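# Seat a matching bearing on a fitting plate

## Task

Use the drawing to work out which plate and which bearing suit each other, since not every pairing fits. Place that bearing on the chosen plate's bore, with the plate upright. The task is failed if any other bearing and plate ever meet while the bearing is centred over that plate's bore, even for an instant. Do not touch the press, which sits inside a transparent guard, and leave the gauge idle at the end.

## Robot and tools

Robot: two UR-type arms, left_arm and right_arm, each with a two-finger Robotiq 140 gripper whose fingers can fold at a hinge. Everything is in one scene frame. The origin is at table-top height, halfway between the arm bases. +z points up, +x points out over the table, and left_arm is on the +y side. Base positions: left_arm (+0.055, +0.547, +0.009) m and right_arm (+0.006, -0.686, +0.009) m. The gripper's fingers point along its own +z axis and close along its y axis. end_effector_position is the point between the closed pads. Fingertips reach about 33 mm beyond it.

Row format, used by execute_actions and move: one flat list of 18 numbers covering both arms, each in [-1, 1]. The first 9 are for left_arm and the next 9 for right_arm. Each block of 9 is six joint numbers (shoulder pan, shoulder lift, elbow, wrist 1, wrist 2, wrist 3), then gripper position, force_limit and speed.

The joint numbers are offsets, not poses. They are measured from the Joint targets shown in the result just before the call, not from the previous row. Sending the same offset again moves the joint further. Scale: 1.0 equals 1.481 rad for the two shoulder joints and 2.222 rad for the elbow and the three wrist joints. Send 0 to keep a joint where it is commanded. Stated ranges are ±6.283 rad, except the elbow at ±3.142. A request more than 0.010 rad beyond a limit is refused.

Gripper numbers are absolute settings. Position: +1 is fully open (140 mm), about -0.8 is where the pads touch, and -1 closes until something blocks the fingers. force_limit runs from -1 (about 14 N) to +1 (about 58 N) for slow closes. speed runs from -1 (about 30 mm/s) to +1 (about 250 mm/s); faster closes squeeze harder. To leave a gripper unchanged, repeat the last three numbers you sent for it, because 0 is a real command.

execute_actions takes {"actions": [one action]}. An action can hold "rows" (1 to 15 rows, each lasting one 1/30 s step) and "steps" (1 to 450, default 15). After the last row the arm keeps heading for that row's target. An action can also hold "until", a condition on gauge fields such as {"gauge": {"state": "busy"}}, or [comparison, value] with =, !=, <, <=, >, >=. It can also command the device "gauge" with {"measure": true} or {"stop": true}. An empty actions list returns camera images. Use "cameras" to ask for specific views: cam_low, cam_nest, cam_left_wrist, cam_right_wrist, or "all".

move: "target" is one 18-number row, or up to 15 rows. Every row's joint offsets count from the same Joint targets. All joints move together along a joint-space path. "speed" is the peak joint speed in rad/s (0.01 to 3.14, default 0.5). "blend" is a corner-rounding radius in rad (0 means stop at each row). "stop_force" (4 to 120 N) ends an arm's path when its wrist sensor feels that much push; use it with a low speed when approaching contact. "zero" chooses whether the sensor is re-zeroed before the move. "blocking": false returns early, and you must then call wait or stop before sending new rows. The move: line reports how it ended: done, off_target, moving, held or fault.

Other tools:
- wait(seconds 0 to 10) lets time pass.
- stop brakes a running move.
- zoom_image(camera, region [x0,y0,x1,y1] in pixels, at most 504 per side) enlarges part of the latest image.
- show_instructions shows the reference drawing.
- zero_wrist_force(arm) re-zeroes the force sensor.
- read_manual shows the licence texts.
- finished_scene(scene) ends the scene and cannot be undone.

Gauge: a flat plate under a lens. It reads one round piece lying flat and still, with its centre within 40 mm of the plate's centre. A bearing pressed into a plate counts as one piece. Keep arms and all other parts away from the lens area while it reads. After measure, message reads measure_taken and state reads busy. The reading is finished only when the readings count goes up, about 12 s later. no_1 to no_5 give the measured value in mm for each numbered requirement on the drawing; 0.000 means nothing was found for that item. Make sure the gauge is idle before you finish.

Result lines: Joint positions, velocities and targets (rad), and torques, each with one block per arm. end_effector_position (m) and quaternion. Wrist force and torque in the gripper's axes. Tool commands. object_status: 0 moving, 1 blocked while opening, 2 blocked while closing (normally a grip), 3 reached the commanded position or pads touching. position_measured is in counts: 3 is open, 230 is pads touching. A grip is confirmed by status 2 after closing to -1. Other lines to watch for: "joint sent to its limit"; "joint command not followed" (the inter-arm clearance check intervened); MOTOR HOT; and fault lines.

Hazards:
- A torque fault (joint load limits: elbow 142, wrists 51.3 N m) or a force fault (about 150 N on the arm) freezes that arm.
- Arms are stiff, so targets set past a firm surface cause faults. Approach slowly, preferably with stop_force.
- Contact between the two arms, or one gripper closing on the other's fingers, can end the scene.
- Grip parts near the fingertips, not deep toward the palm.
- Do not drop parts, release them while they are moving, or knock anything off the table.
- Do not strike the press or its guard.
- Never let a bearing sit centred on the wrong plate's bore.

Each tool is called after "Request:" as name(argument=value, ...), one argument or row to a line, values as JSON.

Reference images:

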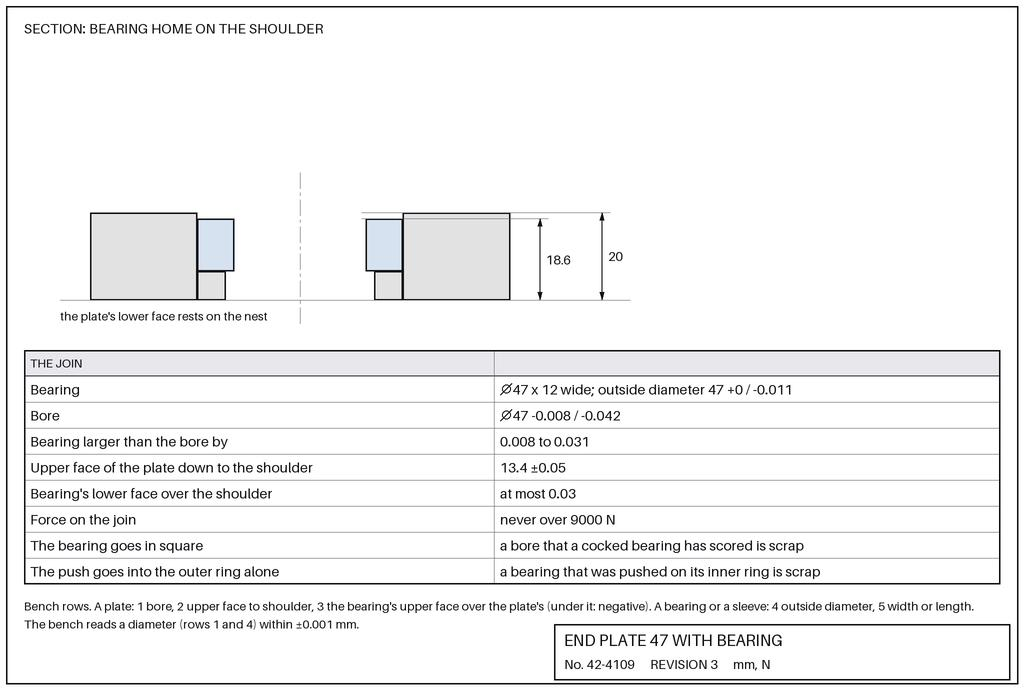

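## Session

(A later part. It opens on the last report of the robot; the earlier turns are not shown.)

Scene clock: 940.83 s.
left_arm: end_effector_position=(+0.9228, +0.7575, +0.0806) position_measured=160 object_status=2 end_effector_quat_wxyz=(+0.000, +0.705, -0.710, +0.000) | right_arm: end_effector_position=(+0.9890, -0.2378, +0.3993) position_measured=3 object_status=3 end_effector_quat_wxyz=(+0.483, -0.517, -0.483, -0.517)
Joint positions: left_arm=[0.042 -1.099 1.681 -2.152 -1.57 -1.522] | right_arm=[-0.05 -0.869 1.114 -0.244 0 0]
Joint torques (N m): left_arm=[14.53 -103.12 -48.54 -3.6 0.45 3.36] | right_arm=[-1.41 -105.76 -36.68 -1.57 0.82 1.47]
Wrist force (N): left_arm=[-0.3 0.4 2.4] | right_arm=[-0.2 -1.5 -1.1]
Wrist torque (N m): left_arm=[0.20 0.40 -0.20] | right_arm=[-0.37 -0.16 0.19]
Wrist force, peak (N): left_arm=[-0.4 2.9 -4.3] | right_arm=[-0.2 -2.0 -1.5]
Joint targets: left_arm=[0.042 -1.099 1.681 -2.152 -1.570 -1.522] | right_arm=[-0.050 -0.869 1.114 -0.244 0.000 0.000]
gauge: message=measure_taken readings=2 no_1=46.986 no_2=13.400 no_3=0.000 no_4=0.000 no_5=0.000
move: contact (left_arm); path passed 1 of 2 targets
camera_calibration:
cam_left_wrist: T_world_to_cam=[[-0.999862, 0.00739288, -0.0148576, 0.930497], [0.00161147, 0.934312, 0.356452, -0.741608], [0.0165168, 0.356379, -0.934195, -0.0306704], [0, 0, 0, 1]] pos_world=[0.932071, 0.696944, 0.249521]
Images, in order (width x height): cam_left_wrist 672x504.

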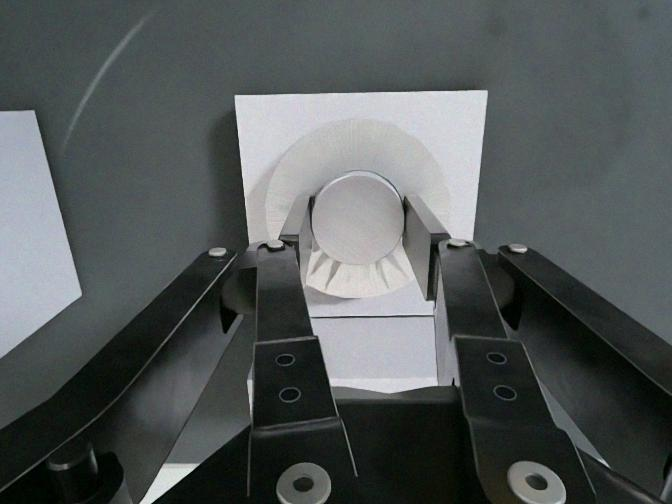

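Request:
zoom_image(
  camera="cam_left_wrist",
  region=[260, 110, 360, 210],
)

Request:
zoom_image(
  camera="cam_left_wrist",
  region=[360, 110, 460, 210],
)

Scaled by 5.040 from the camera's 672x504 image, which has a finer 960x720 frame.

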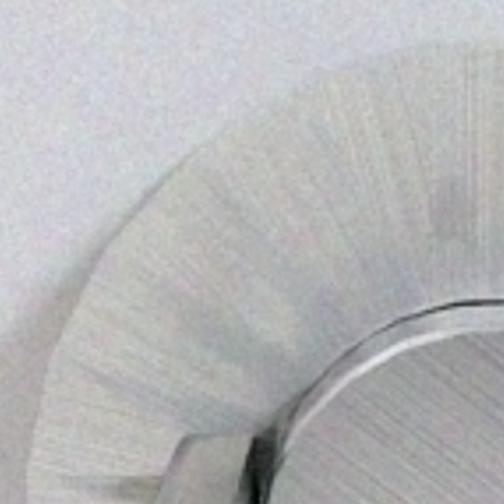

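Scaled by 5.040 from the camera's 672x504 image, which has a finer 960x720 frame.

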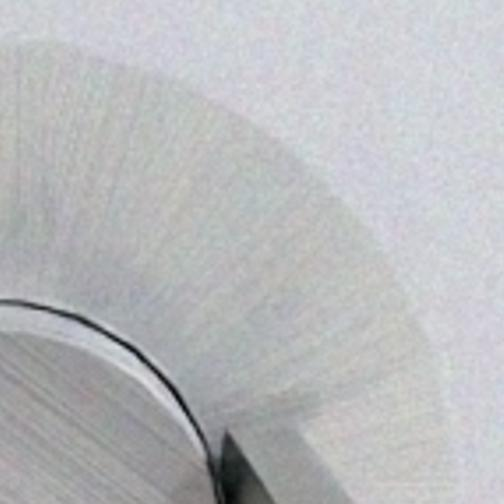

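Request:
move(
  target=[0,0,0,0,0,0,0.3,-1,-1,0,0,0,0,0,0,1,1,1],
  speed=0.1,
  cameras=["cam_left_wrist","cam_low"],
)

Request:
zoom_image(
  camera="cam_left_wrist",
  region=[260, 110, 450, 300],
)

Request:
zoom_image(
  camera="cam_low",
  region=[602, 270, 672, 340],
)

Scene clock: 977.07 s.
left_arm: end_effector_position=(+0.9228, +0.7575, +0.0806) position_measured=91 object_status=0 end_effector_quat_wxyz=(+0.000, +0.705, -0.710, +0.000) | right_arm: end_effector_position=(+0.9890, -0.2378, +0.3993) position_measured=3 object_status=3 end_effector_quat_wxyz=(+0.483, -0.517, -0.483, -0.517)
Joint positions: left_arm=[0.042 -1.099 1.681 -2.152 -1.57 -1.522] | right_arm=[-0.05 -0.869 1.114 -0.244 0 0]
Joint torques (N m): left_arm=[-10.82 -99.42 -47.28 -6.37 0.59 3.76] | right_arm=[0.58 -107.37 -35.83 -1.43 0.72 1.59]
Wrist force (N): left_arm=[-0.3 0.1 1.7] | right_arm=[-0.1 -1.8 -1.1]
Wrist torque (N m): left_arm=[0.15 0.40 -0.19] | right_arm=[-0.44 -0.19 0.20]
Wrist force, peak (N): left_arm=[-0.2 0.4 2.8] | right_arm=[-0.3 -2.2 -1.3]
Joint targets: left_arm=[0.042 -1.099 1.681 -2.152 -1.570 -1.522] | right_arm=[-0.050 -0.869 1.114 -0.244 0.000 0.000]
gauge: message=measure_taken readings=2 no_1=46.986 no_2=13.400 no_3=0.000 no_4=0.000 no_5=0.000
move: done
camera_calibration:
cam_left_wrist: T_world_to_cam=[[-0.999862, 0.00739288, -0.0148576, 0.930498], [0.00161147, 0.934312, 0.356452, -0.741514], [0.0165168, 0.356379, -0.934195, -0.0306348], [0, 0, 0, 1]] pos_world=[0.932071, 0.696844, 0.249521]
Images, in order (width x height): cam_low 672x504, cam_left_wrist 672x504.

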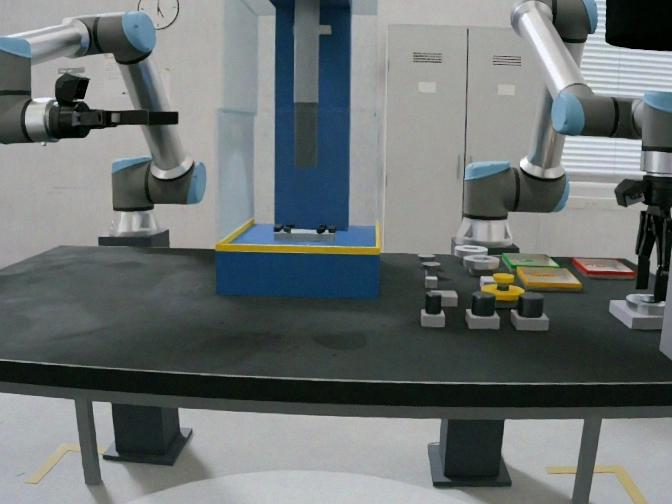

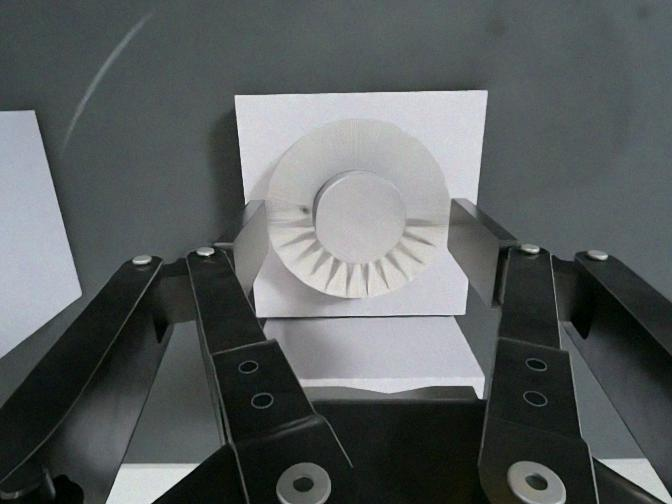

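Scaled by 2.653 from the camera's 672x504 image, which has a finer 960x720 frame.

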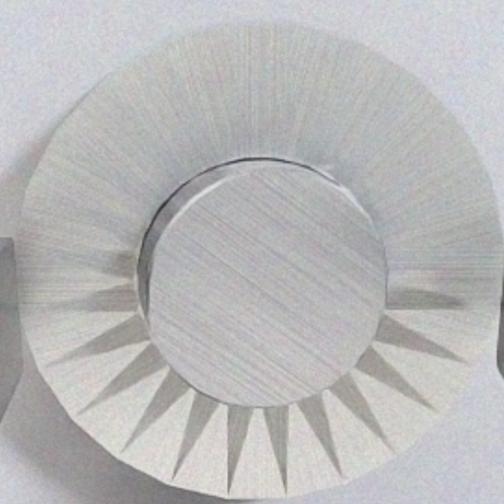

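Scaled by 7.200 from the camera's 672x504 image, which has a finer 960x720 frame.

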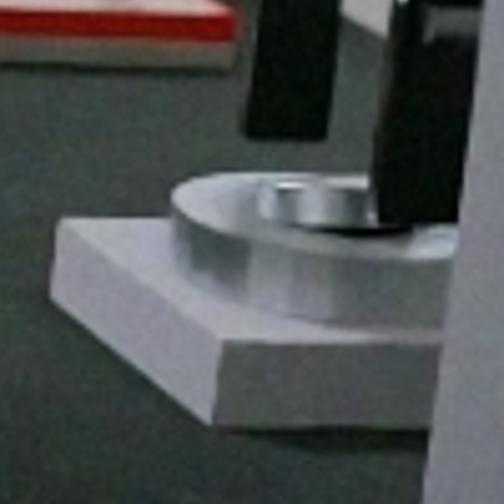

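Request:
move(
  target=[
    [-0.0005,-0.0155,-0.0084,0.0183,0,0,0.3,-1,-1,0,0,0,0,0,0,1,1,1],
    [-0.0005,-0.0155,-0.0084,0.0183,0,-0.7066,0.3,-1,-1,0,0,0,0,0,0,1,1,1],
    [-0.0005,0.0016,0.0007,-0.0021,0,-0.7066,0.3,-1,-1,0,0,0,0,0,0,1,1,1],
    [-0.0005,0.0016,0.0007,-0.0021,0,-0.7066,-1,0,-1,0,0,0,0,0,0,1,1,1],
    [-0.0005,-0.0286,-0.016,0.0347,0,-0.7066,-1,0,-1,0,0,0,0,0,0,1,1,1],
    [-0.1287,-0.1344,0.1235,-0.0342,0,-0.7921,-1,0,-1,0,0,0,0,0,0,1,1,1],
  ],
  speed=[0.15,1.2,0.1,0.1,0.08,0.4],
  blend=[0,0,0,0,0,0],
  cameras=["cam_left_wrist","cam_low"],
)

Request:
zoom_image(
  camera="cam_low",
  region=[540, 230, 640, 330],
)

Scene clock: 1022.17 s.
left_arm: end_effector_position=(+0.8104, +0.6098, +0.0900) position_measured=162 object_status=2 end_effector_quat_wxyz=(+0.000, +1.000, -0.004, +0.000) | right_arm: end_effector_position=(+0.9890, -0.2378, +0.3993) position_measured=3 object_status=3 end_effector_quat_wxyz=(+0.483, -0.517, -0.483, -0.517)
Joint positions: left_arm=[-0.149 -1.298 1.955 -2.228 -1.57 -3.282] | right_arm=[-0.05 -0.869 1.114 -0.244 0 0]
Joint torques (N m): left_arm=[-19.01 -84.67 -33.96 -8.34 0.4 -4.29] | right_arm=[-0.6 -107.71 -36.73 -1.11 0.44 1.72]
Wrist force (N): left_arm=[0.5 -0.3 2.1] | right_arm=[-0.2 -1.8 -1.1]
Wrist torque (N m): left_arm=[0.08 0.17 -0.01] | right_arm=[-0.42 -0.16 0.19]
Wrist force, peak (N): left_arm=[-1.7 -0.6 -6.3] | right_arm=[0.0 -2.0 -1.6]
Joint targets: left_arm=[-0.149 -1.298 1.955 -2.228 -1.570 -3.282] | right_arm=[-0.050 -0.869 1.114 -0.244 0.000 0.000]
gauge: message=measure_taken readings=2 no_1=46.986 no_2=13.400 no_3=0.000 no_4=0.000 no_5=0.000
move: done
camera_calibration:
cam_left_wrist: T_world_to_cam=[[-0.0087801, -0.999838, -0.0157226, 0.630589], [-0.934462, 0.00260704, 0.356052, 0.719981], [-0.355954, 0.0178183, -0.934334, 0.540876], [0, 0, 0, 1]] pos_world=[0.870859, 0.618972, 0.258922]
Images, in order (width x height): cam_low 672x504, cam_left_wrist 672x504.

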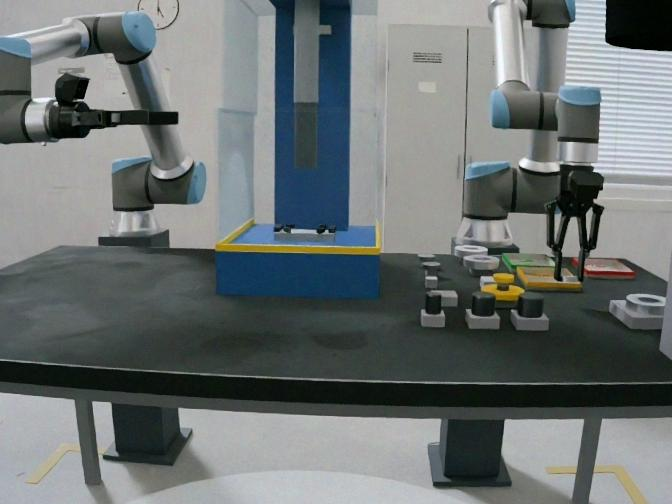

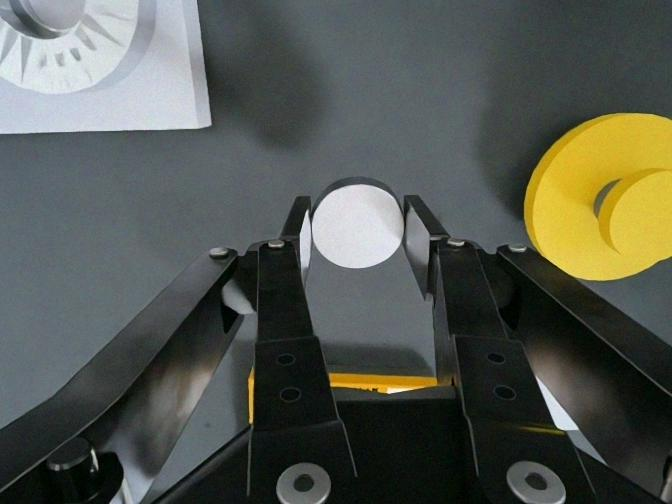

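Scaled by 5.040 from the camera's 672x504 image, which has a finer 960x720 frame.

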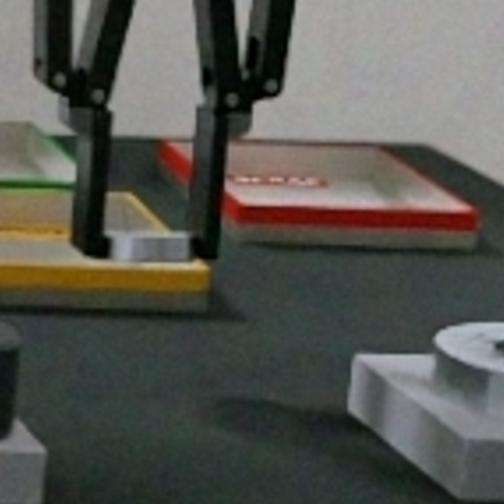

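Request:
move(
  target=[0,0.0435,0.0166,-0.0457,0,0,-1,0,-1,0,0,0,0,0,0,1,1,1],
  speed=0.03,
  stop_force=12,
)

Request:
move(
  target=[
    [0,0,0,0,0,0,0.3,-1,-1,0,0,0,0,0,0,1,1,1],
    [0,0,0,0,0,0,-1,-1,-1,0,0,0,0,0,0,1,1,1],
  ],
  speed=0.1,
  cameras=["cam_left_wrist"],
)

Scene clock: 1040.47 s.
left_arm: end_effector_position=(+0.8104, +0.6097, +0.0355) position_measured=162 object_status=2 end_effector_quat_wxyz=(+0.000, +1.000, -0.004, +0.000) | right_arm: end_effector_position=(+0.9890, -0.2378, +0.3993) position_measured=3 object_status=3 end_effector_quat_wxyz=(+0.483, -0.517, -0.483, -0.517)
Joint positions: left_arm=[-0.149 -1.235 1.991 -2.327 -1.57 -3.282] | right_arm=[-0.05 -0.869 1.114 -0.244 0 0]
Joint torques (N m): left_arm=[-15.21 -86.58 -43.35 -5.35 0.61 -4.17] | right_arm=[-0.36 -107.62 -35.94 -1.28 0.23 2.12]
Wrist force (N): left_arm=[0.1 0.1 1.1] | right_arm=[-0.4 -1.7 -1.1]
Wrist torque (N m): left_arm=[0.20 0.20 0.00] | right_arm=[-0.41 -0.12 0.19]
Wrist force, peak (N): left_arm=[-1.5 -2.6 -16.6] | right_arm=[0.1 -2.0 -1.6]
Joint targets: left_arm=[-0.149 -1.235 1.991 -2.327 -1.570 -3.282] | right_arm=[-0.050 -0.869 1.114 -0.244 0.000 0.000]
gauge: message=measure_taken readings=2 no_1=46.986 no_2=13.400 no_3=0.000 no_4=0.000 no_5=0.000
move: contact (left_arm)

Scene clock: 1043.90 s.
left_arm: end_effector_position=(+0.8104, +0.6097, +0.0355) position_measured=160 object_status=0 end_effector_quat_wxyz=(+0.000, +1.000, -0.004, +0.000) | right_arm: end_effector_position=(+0.9890, -0.2378, +0.3993) position_measured=3 object_status=3 end_effector_quat_wxyz=(+0.483, -0.517, -0.483, -0.517)
Joint positions: left_arm=[-0.149 -1.235 1.991 -2.327 -1.57 -3.282] | right_arm=[-0.05 -0.869 1.114 -0.244 0 0]
Joint torques (N m): left_arm=[-15.03 -82.6 -40.08 -6.71 0.46 -4.27] | right_arm=[-0.01 -107.27 -35.74 -1.21 0.18 2.05]
Wrist force (N): left_arm=[-0.3 -0.1 -1.4] | right_arm=[-0.2 -1.8 -1.3]
Wrist torque (N m): left_arm=[0.23 0.18 0.00] | right_arm=[-0.43 -0.16 0.19]
Wrist force, peak (N): left_arm=[0.1 0.1 2.0] | right_arm=[-0.3 -2.1 -1.3]
Joint targets: left_arm=[-0.149 -1.235 1.991 -2.327 -1.570 -3.282] | right_arm=[-0.050 -0.869 1.114 -0.244 0.000 0.000]
gauge: message=measure_taken readings=2 no_1=46.986 no_2=13.400 no_3=0.000 no_4=0.000 no_5=0.000
move: done
camera_calibration:
cam_left_wrist: T_world_to_cam=[[-0.00886891, -0.999838, -0.0156901, 0.629704], [-0.934574, 0.0027072, 0.355758, 0.739447], [-0.355658, 0.0178188, -0.934446, 0.489816], [0, 0, 0, 1]] pos_world=[0.87086, 0.618872, 0.204522]
Images, in order (width x height): cam_left_wrist 672x504.

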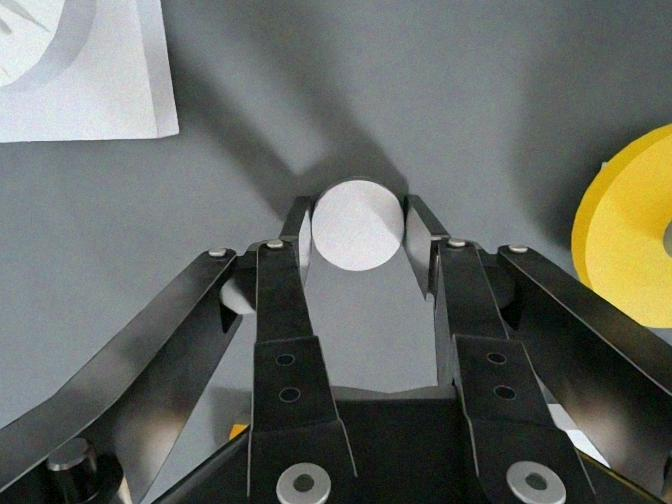

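Request:
move(
  target=[
    [0,-0.0426,-0.016,0.0445,0,0,-1,-1,-1,0,0,0,0,0,0,1,1,1],
    [0.1276,0.0633,-0.1555,0.1134,0,0.0848,-1,-1,-1,0,0,0,0,0,0,1,1,1],
    [0.1276,0.0864,-0.1413,0.0838,0,0.0848,-1,-1,-1,0,0,0,0,0,0,1,1,1],
  ],
  speed=[0.1,0.3,0.1],
  blend=[0.03,0,0],
  cameras=["cam_left_wrist"],
)

Request:
zoom_image(
  camera="cam_left_wrist",
  region=[260, 110, 360, 210],
)

Request:
zoom_image(
  camera="cam_left_wrist",
  region=[360, 110, 460, 210],
)

Request:
zoom_image(
  camera="cam_left_wrist",
  region=[260, 110, 450, 300],
)

Scene clock: 1080.40 s.
left_arm: end_effector_position=(+0.9225, +0.7560, +0.0888) position_measured=160 object_status=2 end_effector_quat_wxyz=(+0.000, +1.000, -0.004, +0.000) | right_arm: end_effector_position=(+0.9890, -0.2378, +0.3993) position_measured=3 object_status=3 end_effector_quat_wxyz=(+0.483, -0.517, -0.483, -0.517)
Joint positions: left_arm=[0.04 -1.107 1.677 -2.141 -1.57 -3.094] | right_arm=[-0.05 -0.869 1.114 -0.244 0 0]
Joint torques (N m): left_arm=[18.33 -78.04 -36.31 -8.27 0.57 3.78] | right_arm=[-1.72 -106.54 -35.97 -1.37 0.27 1.75]
Wrist force (N): left_arm=[-0.1 -0.1 2.4] | right_arm=[-0.3 -1.4 -1.0]
Wrist torque (N m): left_arm=[0.09 0.36 -0.20] | right_arm=[-0.35 -0.14 0.19]
Wrist force, peak (N): left_arm=[-0.5 0.2 3.4] | right_arm=[-0.1 -2.1 -1.5]
Joint targets: left_arm=[0.040 -1.107 1.677 -2.141 -1.570 -3.094] | right_arm=[-0.050 -0.869 1.114 -0.244 0.000 0.000]
gauge: message=measure_taken readings=2 no_1=46.986 no_2=13.400 no_3=0.000 no_4=0.000 no_5=0.000
move: done
camera_calibration:
cam_left_wrist: T_world_to_cam=[[-0.00824184, -0.999843, -0.0157123, 0.777204], [-0.934466, 0.00210776, 0.356045, 0.825261], [-0.355956, 0.0176171, -0.934337, 0.577244], [0, 0, 0, 1]] pos_world=[0.983058, 0.765173, 0.257722]
Images, in order (width x height): cam_left_wrist 672x504.

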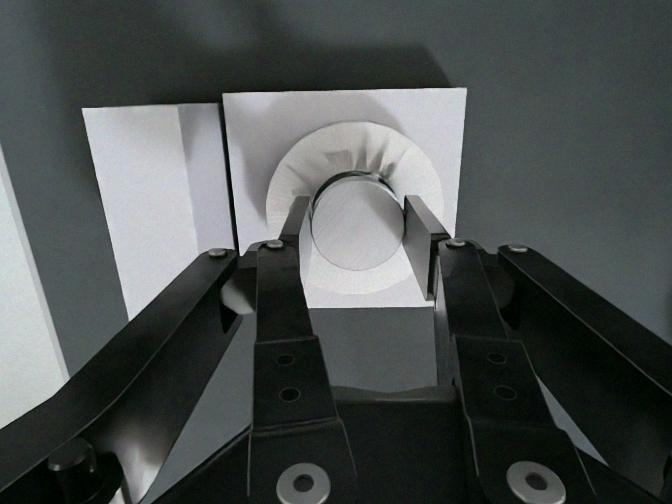

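Scaled by 5.040 from the camera's 672x504 image, which has a finer 960x720 frame.

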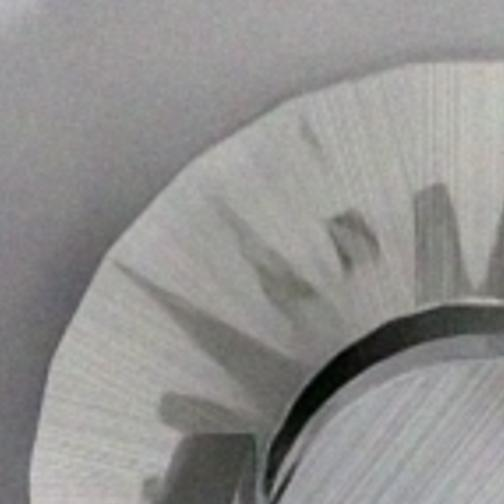

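Scaled by 5.040 from the camera's 672x504 image, which has a finer 960x720 frame.

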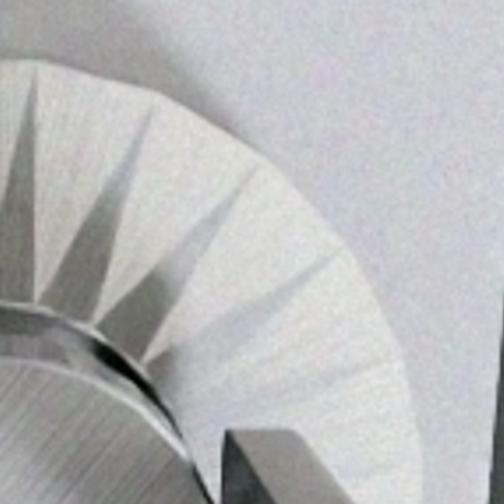

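Scaled by 2.653 from the camera's 672x504 image, which has a finer 960x720 frame.

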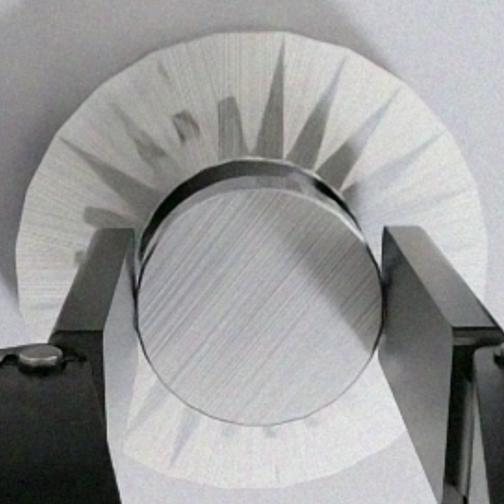

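Request:
move(
  target=[
    [0.0002,0.0009,-0.0008,0.0002,0,0,-1,-1,-1,0,0,0,0,0,0,1,1,1],
    [0.0002,0.0085,0.003,-0.0086,0,0,-1,-1,-1,0,0,0,0,0,0,1,1,1],
  ],
  speed=[0.02,0.01],
  stop_force=4,
  cameras=["cam_left_wrist"],
)

Request:
zoom_image(
  camera="cam_left_wrist",
  region=[260, 110, 360, 210],
)

Request:
zoom_image(
  camera="cam_left_wrist",
  region=[360, 110, 460, 210],
)

Request:
zoom_image(
  camera="cam_left_wrist",
  region=[260, 110, 450, 300],
)

Scene clock: 1135.13 s.
left_arm: end_effector_position=(+0.9233, +0.7563, +0.0801) position_measured=160 object_status=2 end_effector_quat_wxyz=(+0.000, +1.000, -0.004, +0.000) | right_arm: end_effector_position=(+0.9890, -0.2378, +0.3993) position_measured=3 object_status=3 end_effector_quat_wxyz=(+0.483, -0.517, -0.483, -0.517)
Joint positions: left_arm=[0.04 -1.098 1.681 -2.154 -1.57 -3.094] | right_arm=[-0.05 -0.869 1.114 -0.244 0 0]
Joint torques (N m): left_arm=[8.66 -103.6 -47.54 -2.9 0.76 3.5] | right_arm=[-0.09 -109.71 -36.93 -1.5 0.45 2.12]
Wrist force (N): left_arm=[0.8 -1.3 1.5] | right_arm=[-0.1 -1.7 -1.3]
Wrist torque (N m): left_arm=[0.15 0.38 -0.21] | right_arm=[-0.40 -0.19 0.19]
Wrist force, peak (N): left_arm=[1.2 -2.7 -3.8] | right_arm=[-0.2 -2.1 -1.4]
Joint targets: left_arm=[0.040 -1.098 1.681 -2.154 -1.570 -3.094] | right_arm=[-0.050 -0.869 1.114 -0.244 0.000 0.000]
gauge: message=measure_taken readings=2 no_1=46.986 no_2=13.400 no_3=0.000 no_4=0.000 no_5=0.000
move: contact (left_arm); path passed 1 of 2 targets
camera_calibration:
cam_left_wrist: T_world_to_cam=[[-0.00792678, -0.999845, -0.0157246, 0.777069], [-0.934469, 0.00180902, 0.356041, 0.829337], [-0.355957, 0.0175164, -0.934338, 0.569474], [0, 0, 0, 1]] pos_world=[0.983858, 0.765473, 0.249022]
Images, in order (width x height): cam_left_wrist 672x504.

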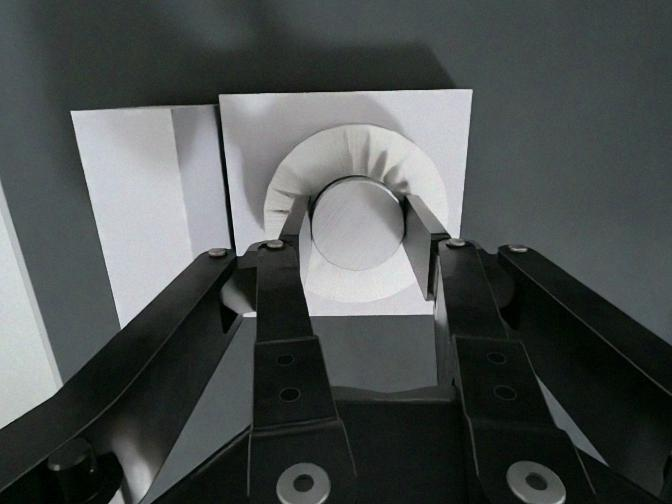

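Scaled by 5.040 from the camera's 672x504 image, which has a finer 960x720 frame.

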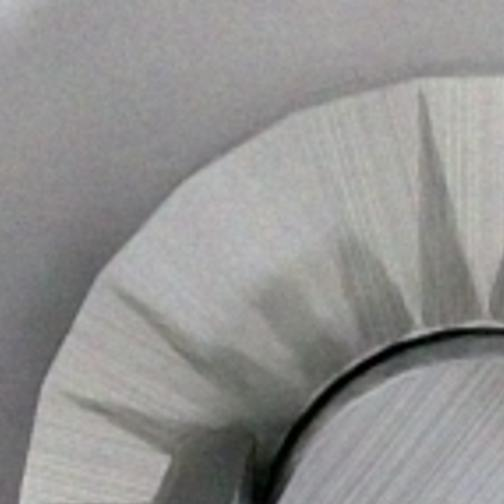

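Scaled by 5.040 from the camera's 672x504 image, which has a finer 960x720 frame.

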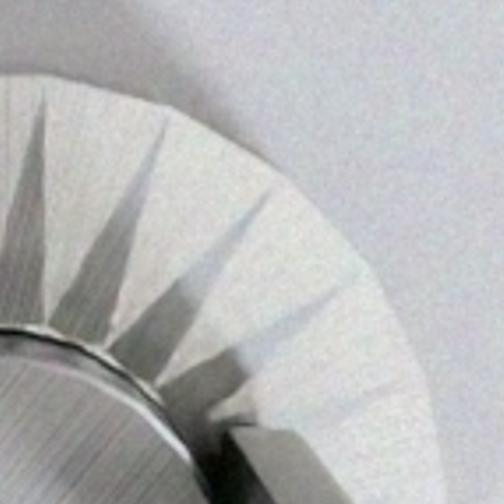

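Scaled by 2.653 from the camera's 672x504 image, which has a finer 960x720 frame.

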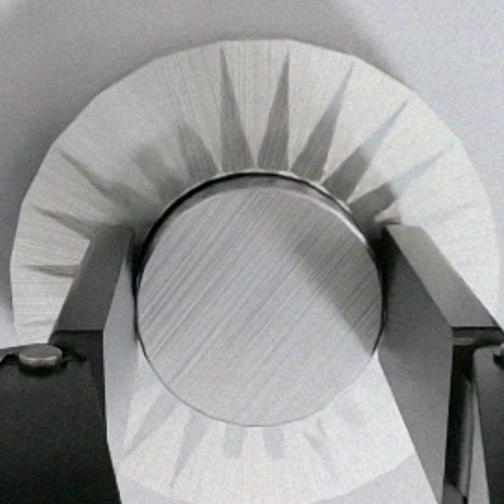

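Request:
move(
  target=[
    [0,-0.0012,-0.0006,0.0014,0,0,-1,-1,-1,0,0,0,0,0,0,1,1,1],
    [0.0003,-0.0008,-0.001,0.0015,0,0,-1,-1,-1,0,0,0,0,0,0,1,1,1],
    [0.0003,0.0016,0.0002,-0.0013,0,0,-1,-1,-1,0,0,0,0,0,0,1,1,1],
  ],
  speed=[0.01,0.01,0.01],
  stop_force=7,
  cameras=["cam_left_wrist"],
)

Request:
zoom_image(
  camera="cam_left_wrist",
  region=[260, 110, 360, 210],
)

Request:
zoom_image(
  camera="cam_left_wrist",
  region=[360, 110, 460, 210],
)

Scene clock: 1165.70 s.
left_arm: end_effector_position=(+0.9237, +0.7567, +0.0784) position_measured=160 object_status=2 end_effector_quat_wxyz=(+0.000, +1.000, -0.004, +0.000) | right_arm: end_effector_position=(+0.9890, -0.2378, +0.3993) position_measured=3 object_status=3 end_effector_quat_wxyz=(+0.483, -0.517, -0.483, -0.517)
Joint positions: left_arm=[0.041 -1.096 1.681 -2.156 -1.57 -3.094] | right_arm=[-0.05 -0.869 1.114 -0.244 0 0]
Joint torques (N m): left_arm=[14.82 -92.87 -41.31 -2.31 0.85 3.67] | right_arm=[-1.85 -107.46 -36.51 -1.34 0.11 2.06]
Wrist force (N): left_arm=[-1.0 -2.3 -7.1] | right_arm=[0.0 -1.6 -1.5]
Wrist torque (N m): left_arm=[0.17 0.29 -0.19] | right_arm=[-0.39 -0.20 0.19]
Wrist force, peak (N): left_arm=[-1.4 -2.6 -7.4] | right_arm=[0.0 -1.9 -1.7]
Joint targets: left_arm=[0.041 -1.096 1.681 -2.156 -1.570 -3.094] | right_arm=[-0.050 -0.869 1.114 -0.244 0.000 0.000]
gauge: message=measure_taken readings=2 no_1=46.986 no_2=13.400 no_3=0.000 no_4=0.000 no_5=0.000
move: contact (left_arm); path passed 2 of 3 targets
camera_calibration:
cam_left_wrist: T_world_to_cam=[[-0.00751575, -0.999847, -0.0157738, 0.777056], [-0.934505, 0.00140907, 0.355948, 0.830551], [-0.355871, 0.0174159, -0.934373, 0.568079], [0, 0, 0, 1]] pos_world=[0.984158, 0.765873, 0.247422]
Images, in order (width x height): cam_left_wrist 672x504.

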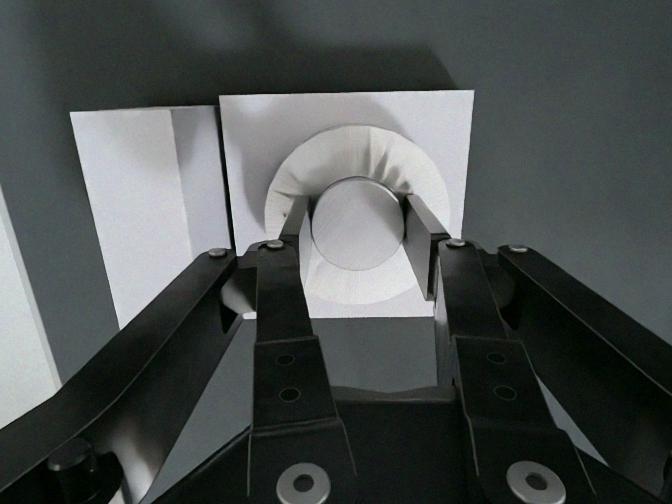

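Scaled by 5.040 from the camera's 672x504 image, which has a finer 960x720 frame.

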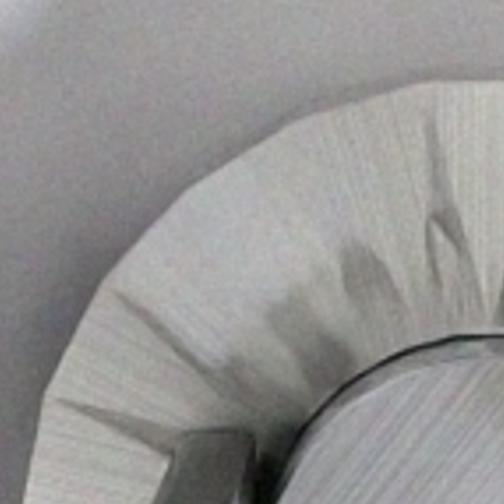

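Scaled by 5.040 from the camera's 672x504 image, which has a finer 960x720 frame.

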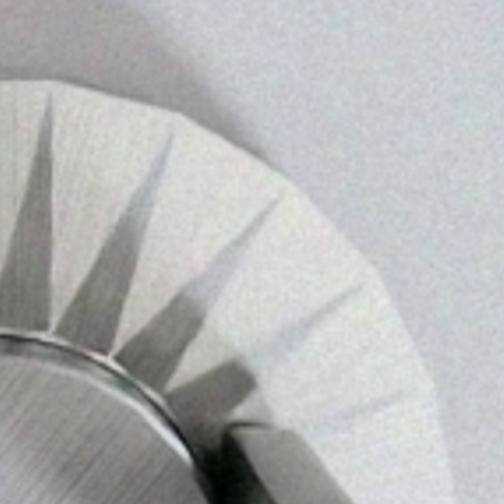

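Request:
move(
  target=[0,0,0,0,0,0,0.3,-1,-1,0,0,0,0,0,0,1,1,1],
  speed=0.1,
  cameras=["cam_left_wrist","cam_low"],
)

Request:
zoom_image(
  camera="cam_left_wrist",
  region=[260, 110, 450, 300],
)

Request:
zoom_image(
  camera="cam_low",
  region=[602, 270, 672, 340],
)

Scene clock: 1183.50 s.
left_arm: end_effector_position=(+0.9237, +0.7567, +0.0785) position_measured=91 object_status=0 end_effector_quat_wxyz=(+0.000, +1.000, -0.004, +0.000) | right_arm: end_effector_position=(+0.9890, -0.2378, +0.3993) position_measured=3 object_status=3 end_effector_quat_wxyz=(+0.483, -0.517, -0.483, -0.517)
Joint positions: left_arm=[0.041 -1.096 1.681 -2.156 -1.57 -3.094] | right_arm=[-0.05 -0.869 1.114 -0.244 0 0]
Joint torques (N m): left_arm=[-12.05 -99.1 -44.29 -5.37 1.13 3.65] | right_arm=[1 -105.25 -35.72 -1.52 0.36 1.98]
Wrist force (N): left_arm=[-0.3 0.4 1.5] | right_arm=[-0.1 -1.8 -1.2]
Wrist torque (N m): left_arm=[0.21 0.40 -0.20] | right_arm=[-0.42 -0.18 0.19]
Wrist force, peak (N): left_arm=[-1.3 -2.3 -7.5] | right_arm=[-0.2 -2.0 -1.6]
Joint targets: left_arm=[0.041 -1.096 1.681 -2.156 -1.570 -3.094] | right_arm=[-0.050 -0.869 1.114 -0.244 0.000 0.000]
gauge: message=measure_taken readings=2 no_1=46.986 no_2=13.400 no_3=0.000 no_4=0.000 no_5=0.000
move: done
camera_calibration:
cam_left_wrist: T_world_to_cam=[[-0.00751398, -0.999847, -0.0157752, 0.777056], [-0.934538, 0.00140854, 0.35586, 0.830571], [-0.355784, 0.0174165, -0.934406, 0.568095], [0, 0, 0, 1]] pos_world=[0.984158, 0.765873, 0.247522]
Images, in order (width x height): cam_low 672x504, cam_left_wrist 672x504.

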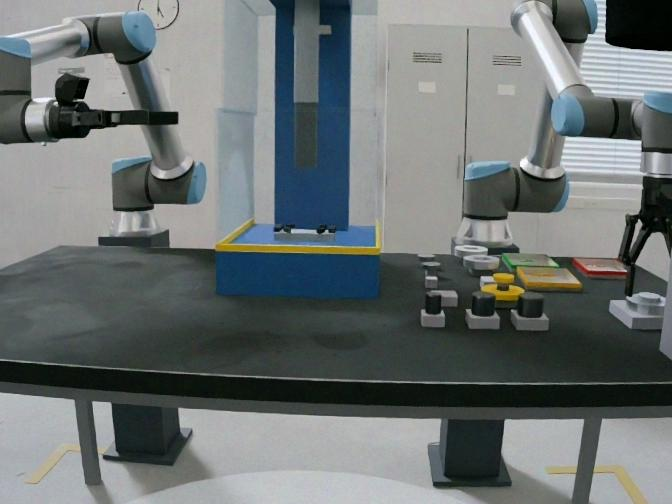

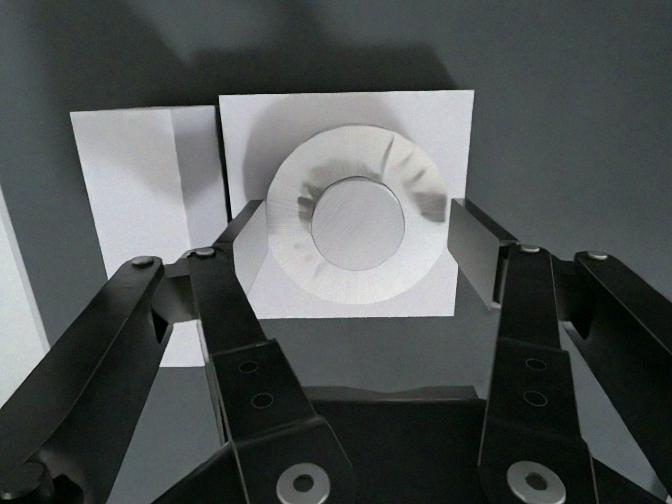

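Scaled by 2.653 from the camera's 672x504 image, which has a finer 960x720 frame.

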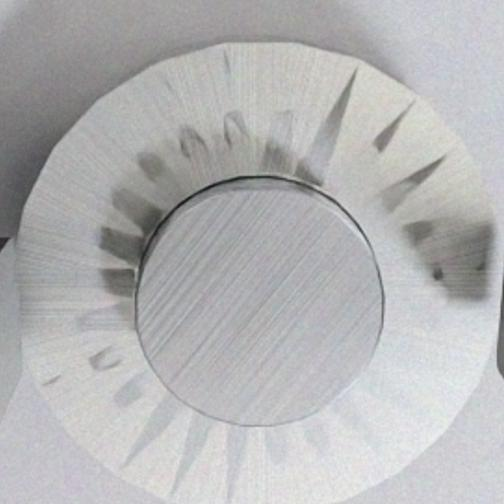

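Scaled by 7.200 from the camera's 672x504 image, which has a finer 960x720 frame.

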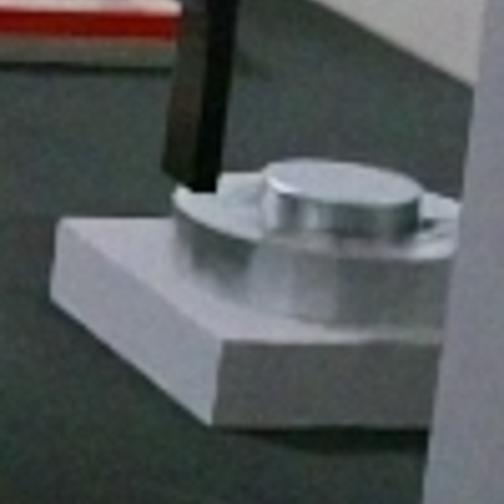

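Request:
move(
  target=[0,-0.0461,-0.0272,0.058,0,0,0.3,-1,-1,0,0,0,0,0,0,1,1,1],
  speed=0.15,
  cameras=["cam_low"],
)

Request:
zoom_image(
  camera="cam_low",
  region=[602, 270, 672, 340],
)

Scene clock: 1194.17 s.
left_arm: end_effector_position=(+0.9224, +0.7567, +0.1600) position_measured=91 object_status=3 end_effector_quat_wxyz=(+0.000, +1.000, -0.004, +0.000) | right_arm: end_effector_position=(+0.9890, -0.2378, +0.3993) position_measured=3 object_status=3 end_effector_quat_wxyz=(+0.483, -0.517, -0.483, -0.517)
Joint positions: left_arm=[0.041 -1.164 1.621 -2.027 -1.57 -3.094] | right_arm=[-0.05 -0.869 1.114 -0.244 0 0]
Joint torques (N m): left_arm=[-11.87 -101.69 -51.13 -3.22 1.43 3.33] | right_arm=[-1.08 -107.92 -36.08 -1.24 0.1 1.96]
Wrist force (N): left_arm=[-0.4 0.5 1.4] | right_arm=[0.0 -1.9 -1.2]
Wrist torque (N m): left_arm=[0.26 0.41 -0.22] | right_arm=[-0.45 -0.20 0.19]
Wrist force, peak (N): left_arm=[-0.6 0.5 2.9] | right_arm=[0.0 -2.1 -1.4]
Joint targets: left_arm=[0.041 -1.165 1.621 -2.027 -1.570 -3.094] | right_arm=[-0.050 -0.869 1.114 -0.244 0.000 0.000]
gauge: message=measure_taken readings=2 no_1=46.986 no_2=13.400 no_3=0.000 no_4=0.000 no_5=0.000
move: done
Images, in order (width x height): cam_low 672x504.

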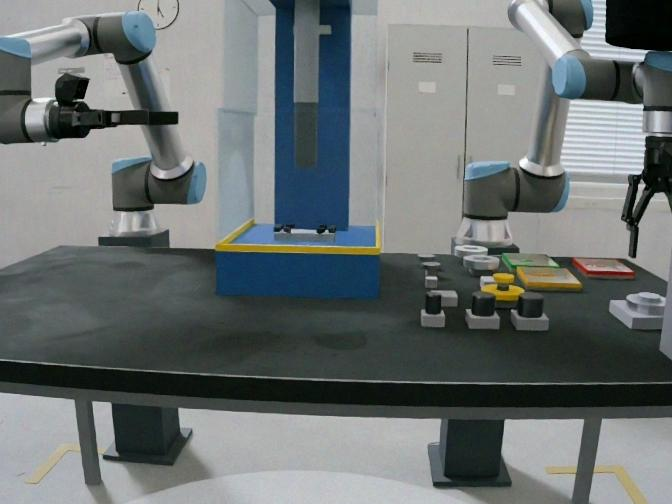

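Scaled by 7.200 from the camera's 672x504 image, which has a finer 960x720 frame.

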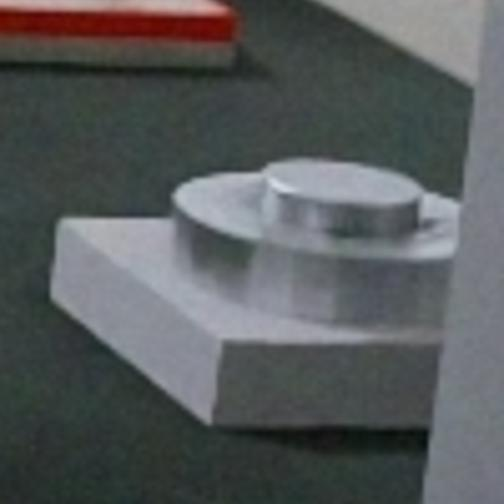

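Stable, flat, clear of the robot.

Request:
finished_scene(
  scene=1,
)

The scene is finished: the task was done.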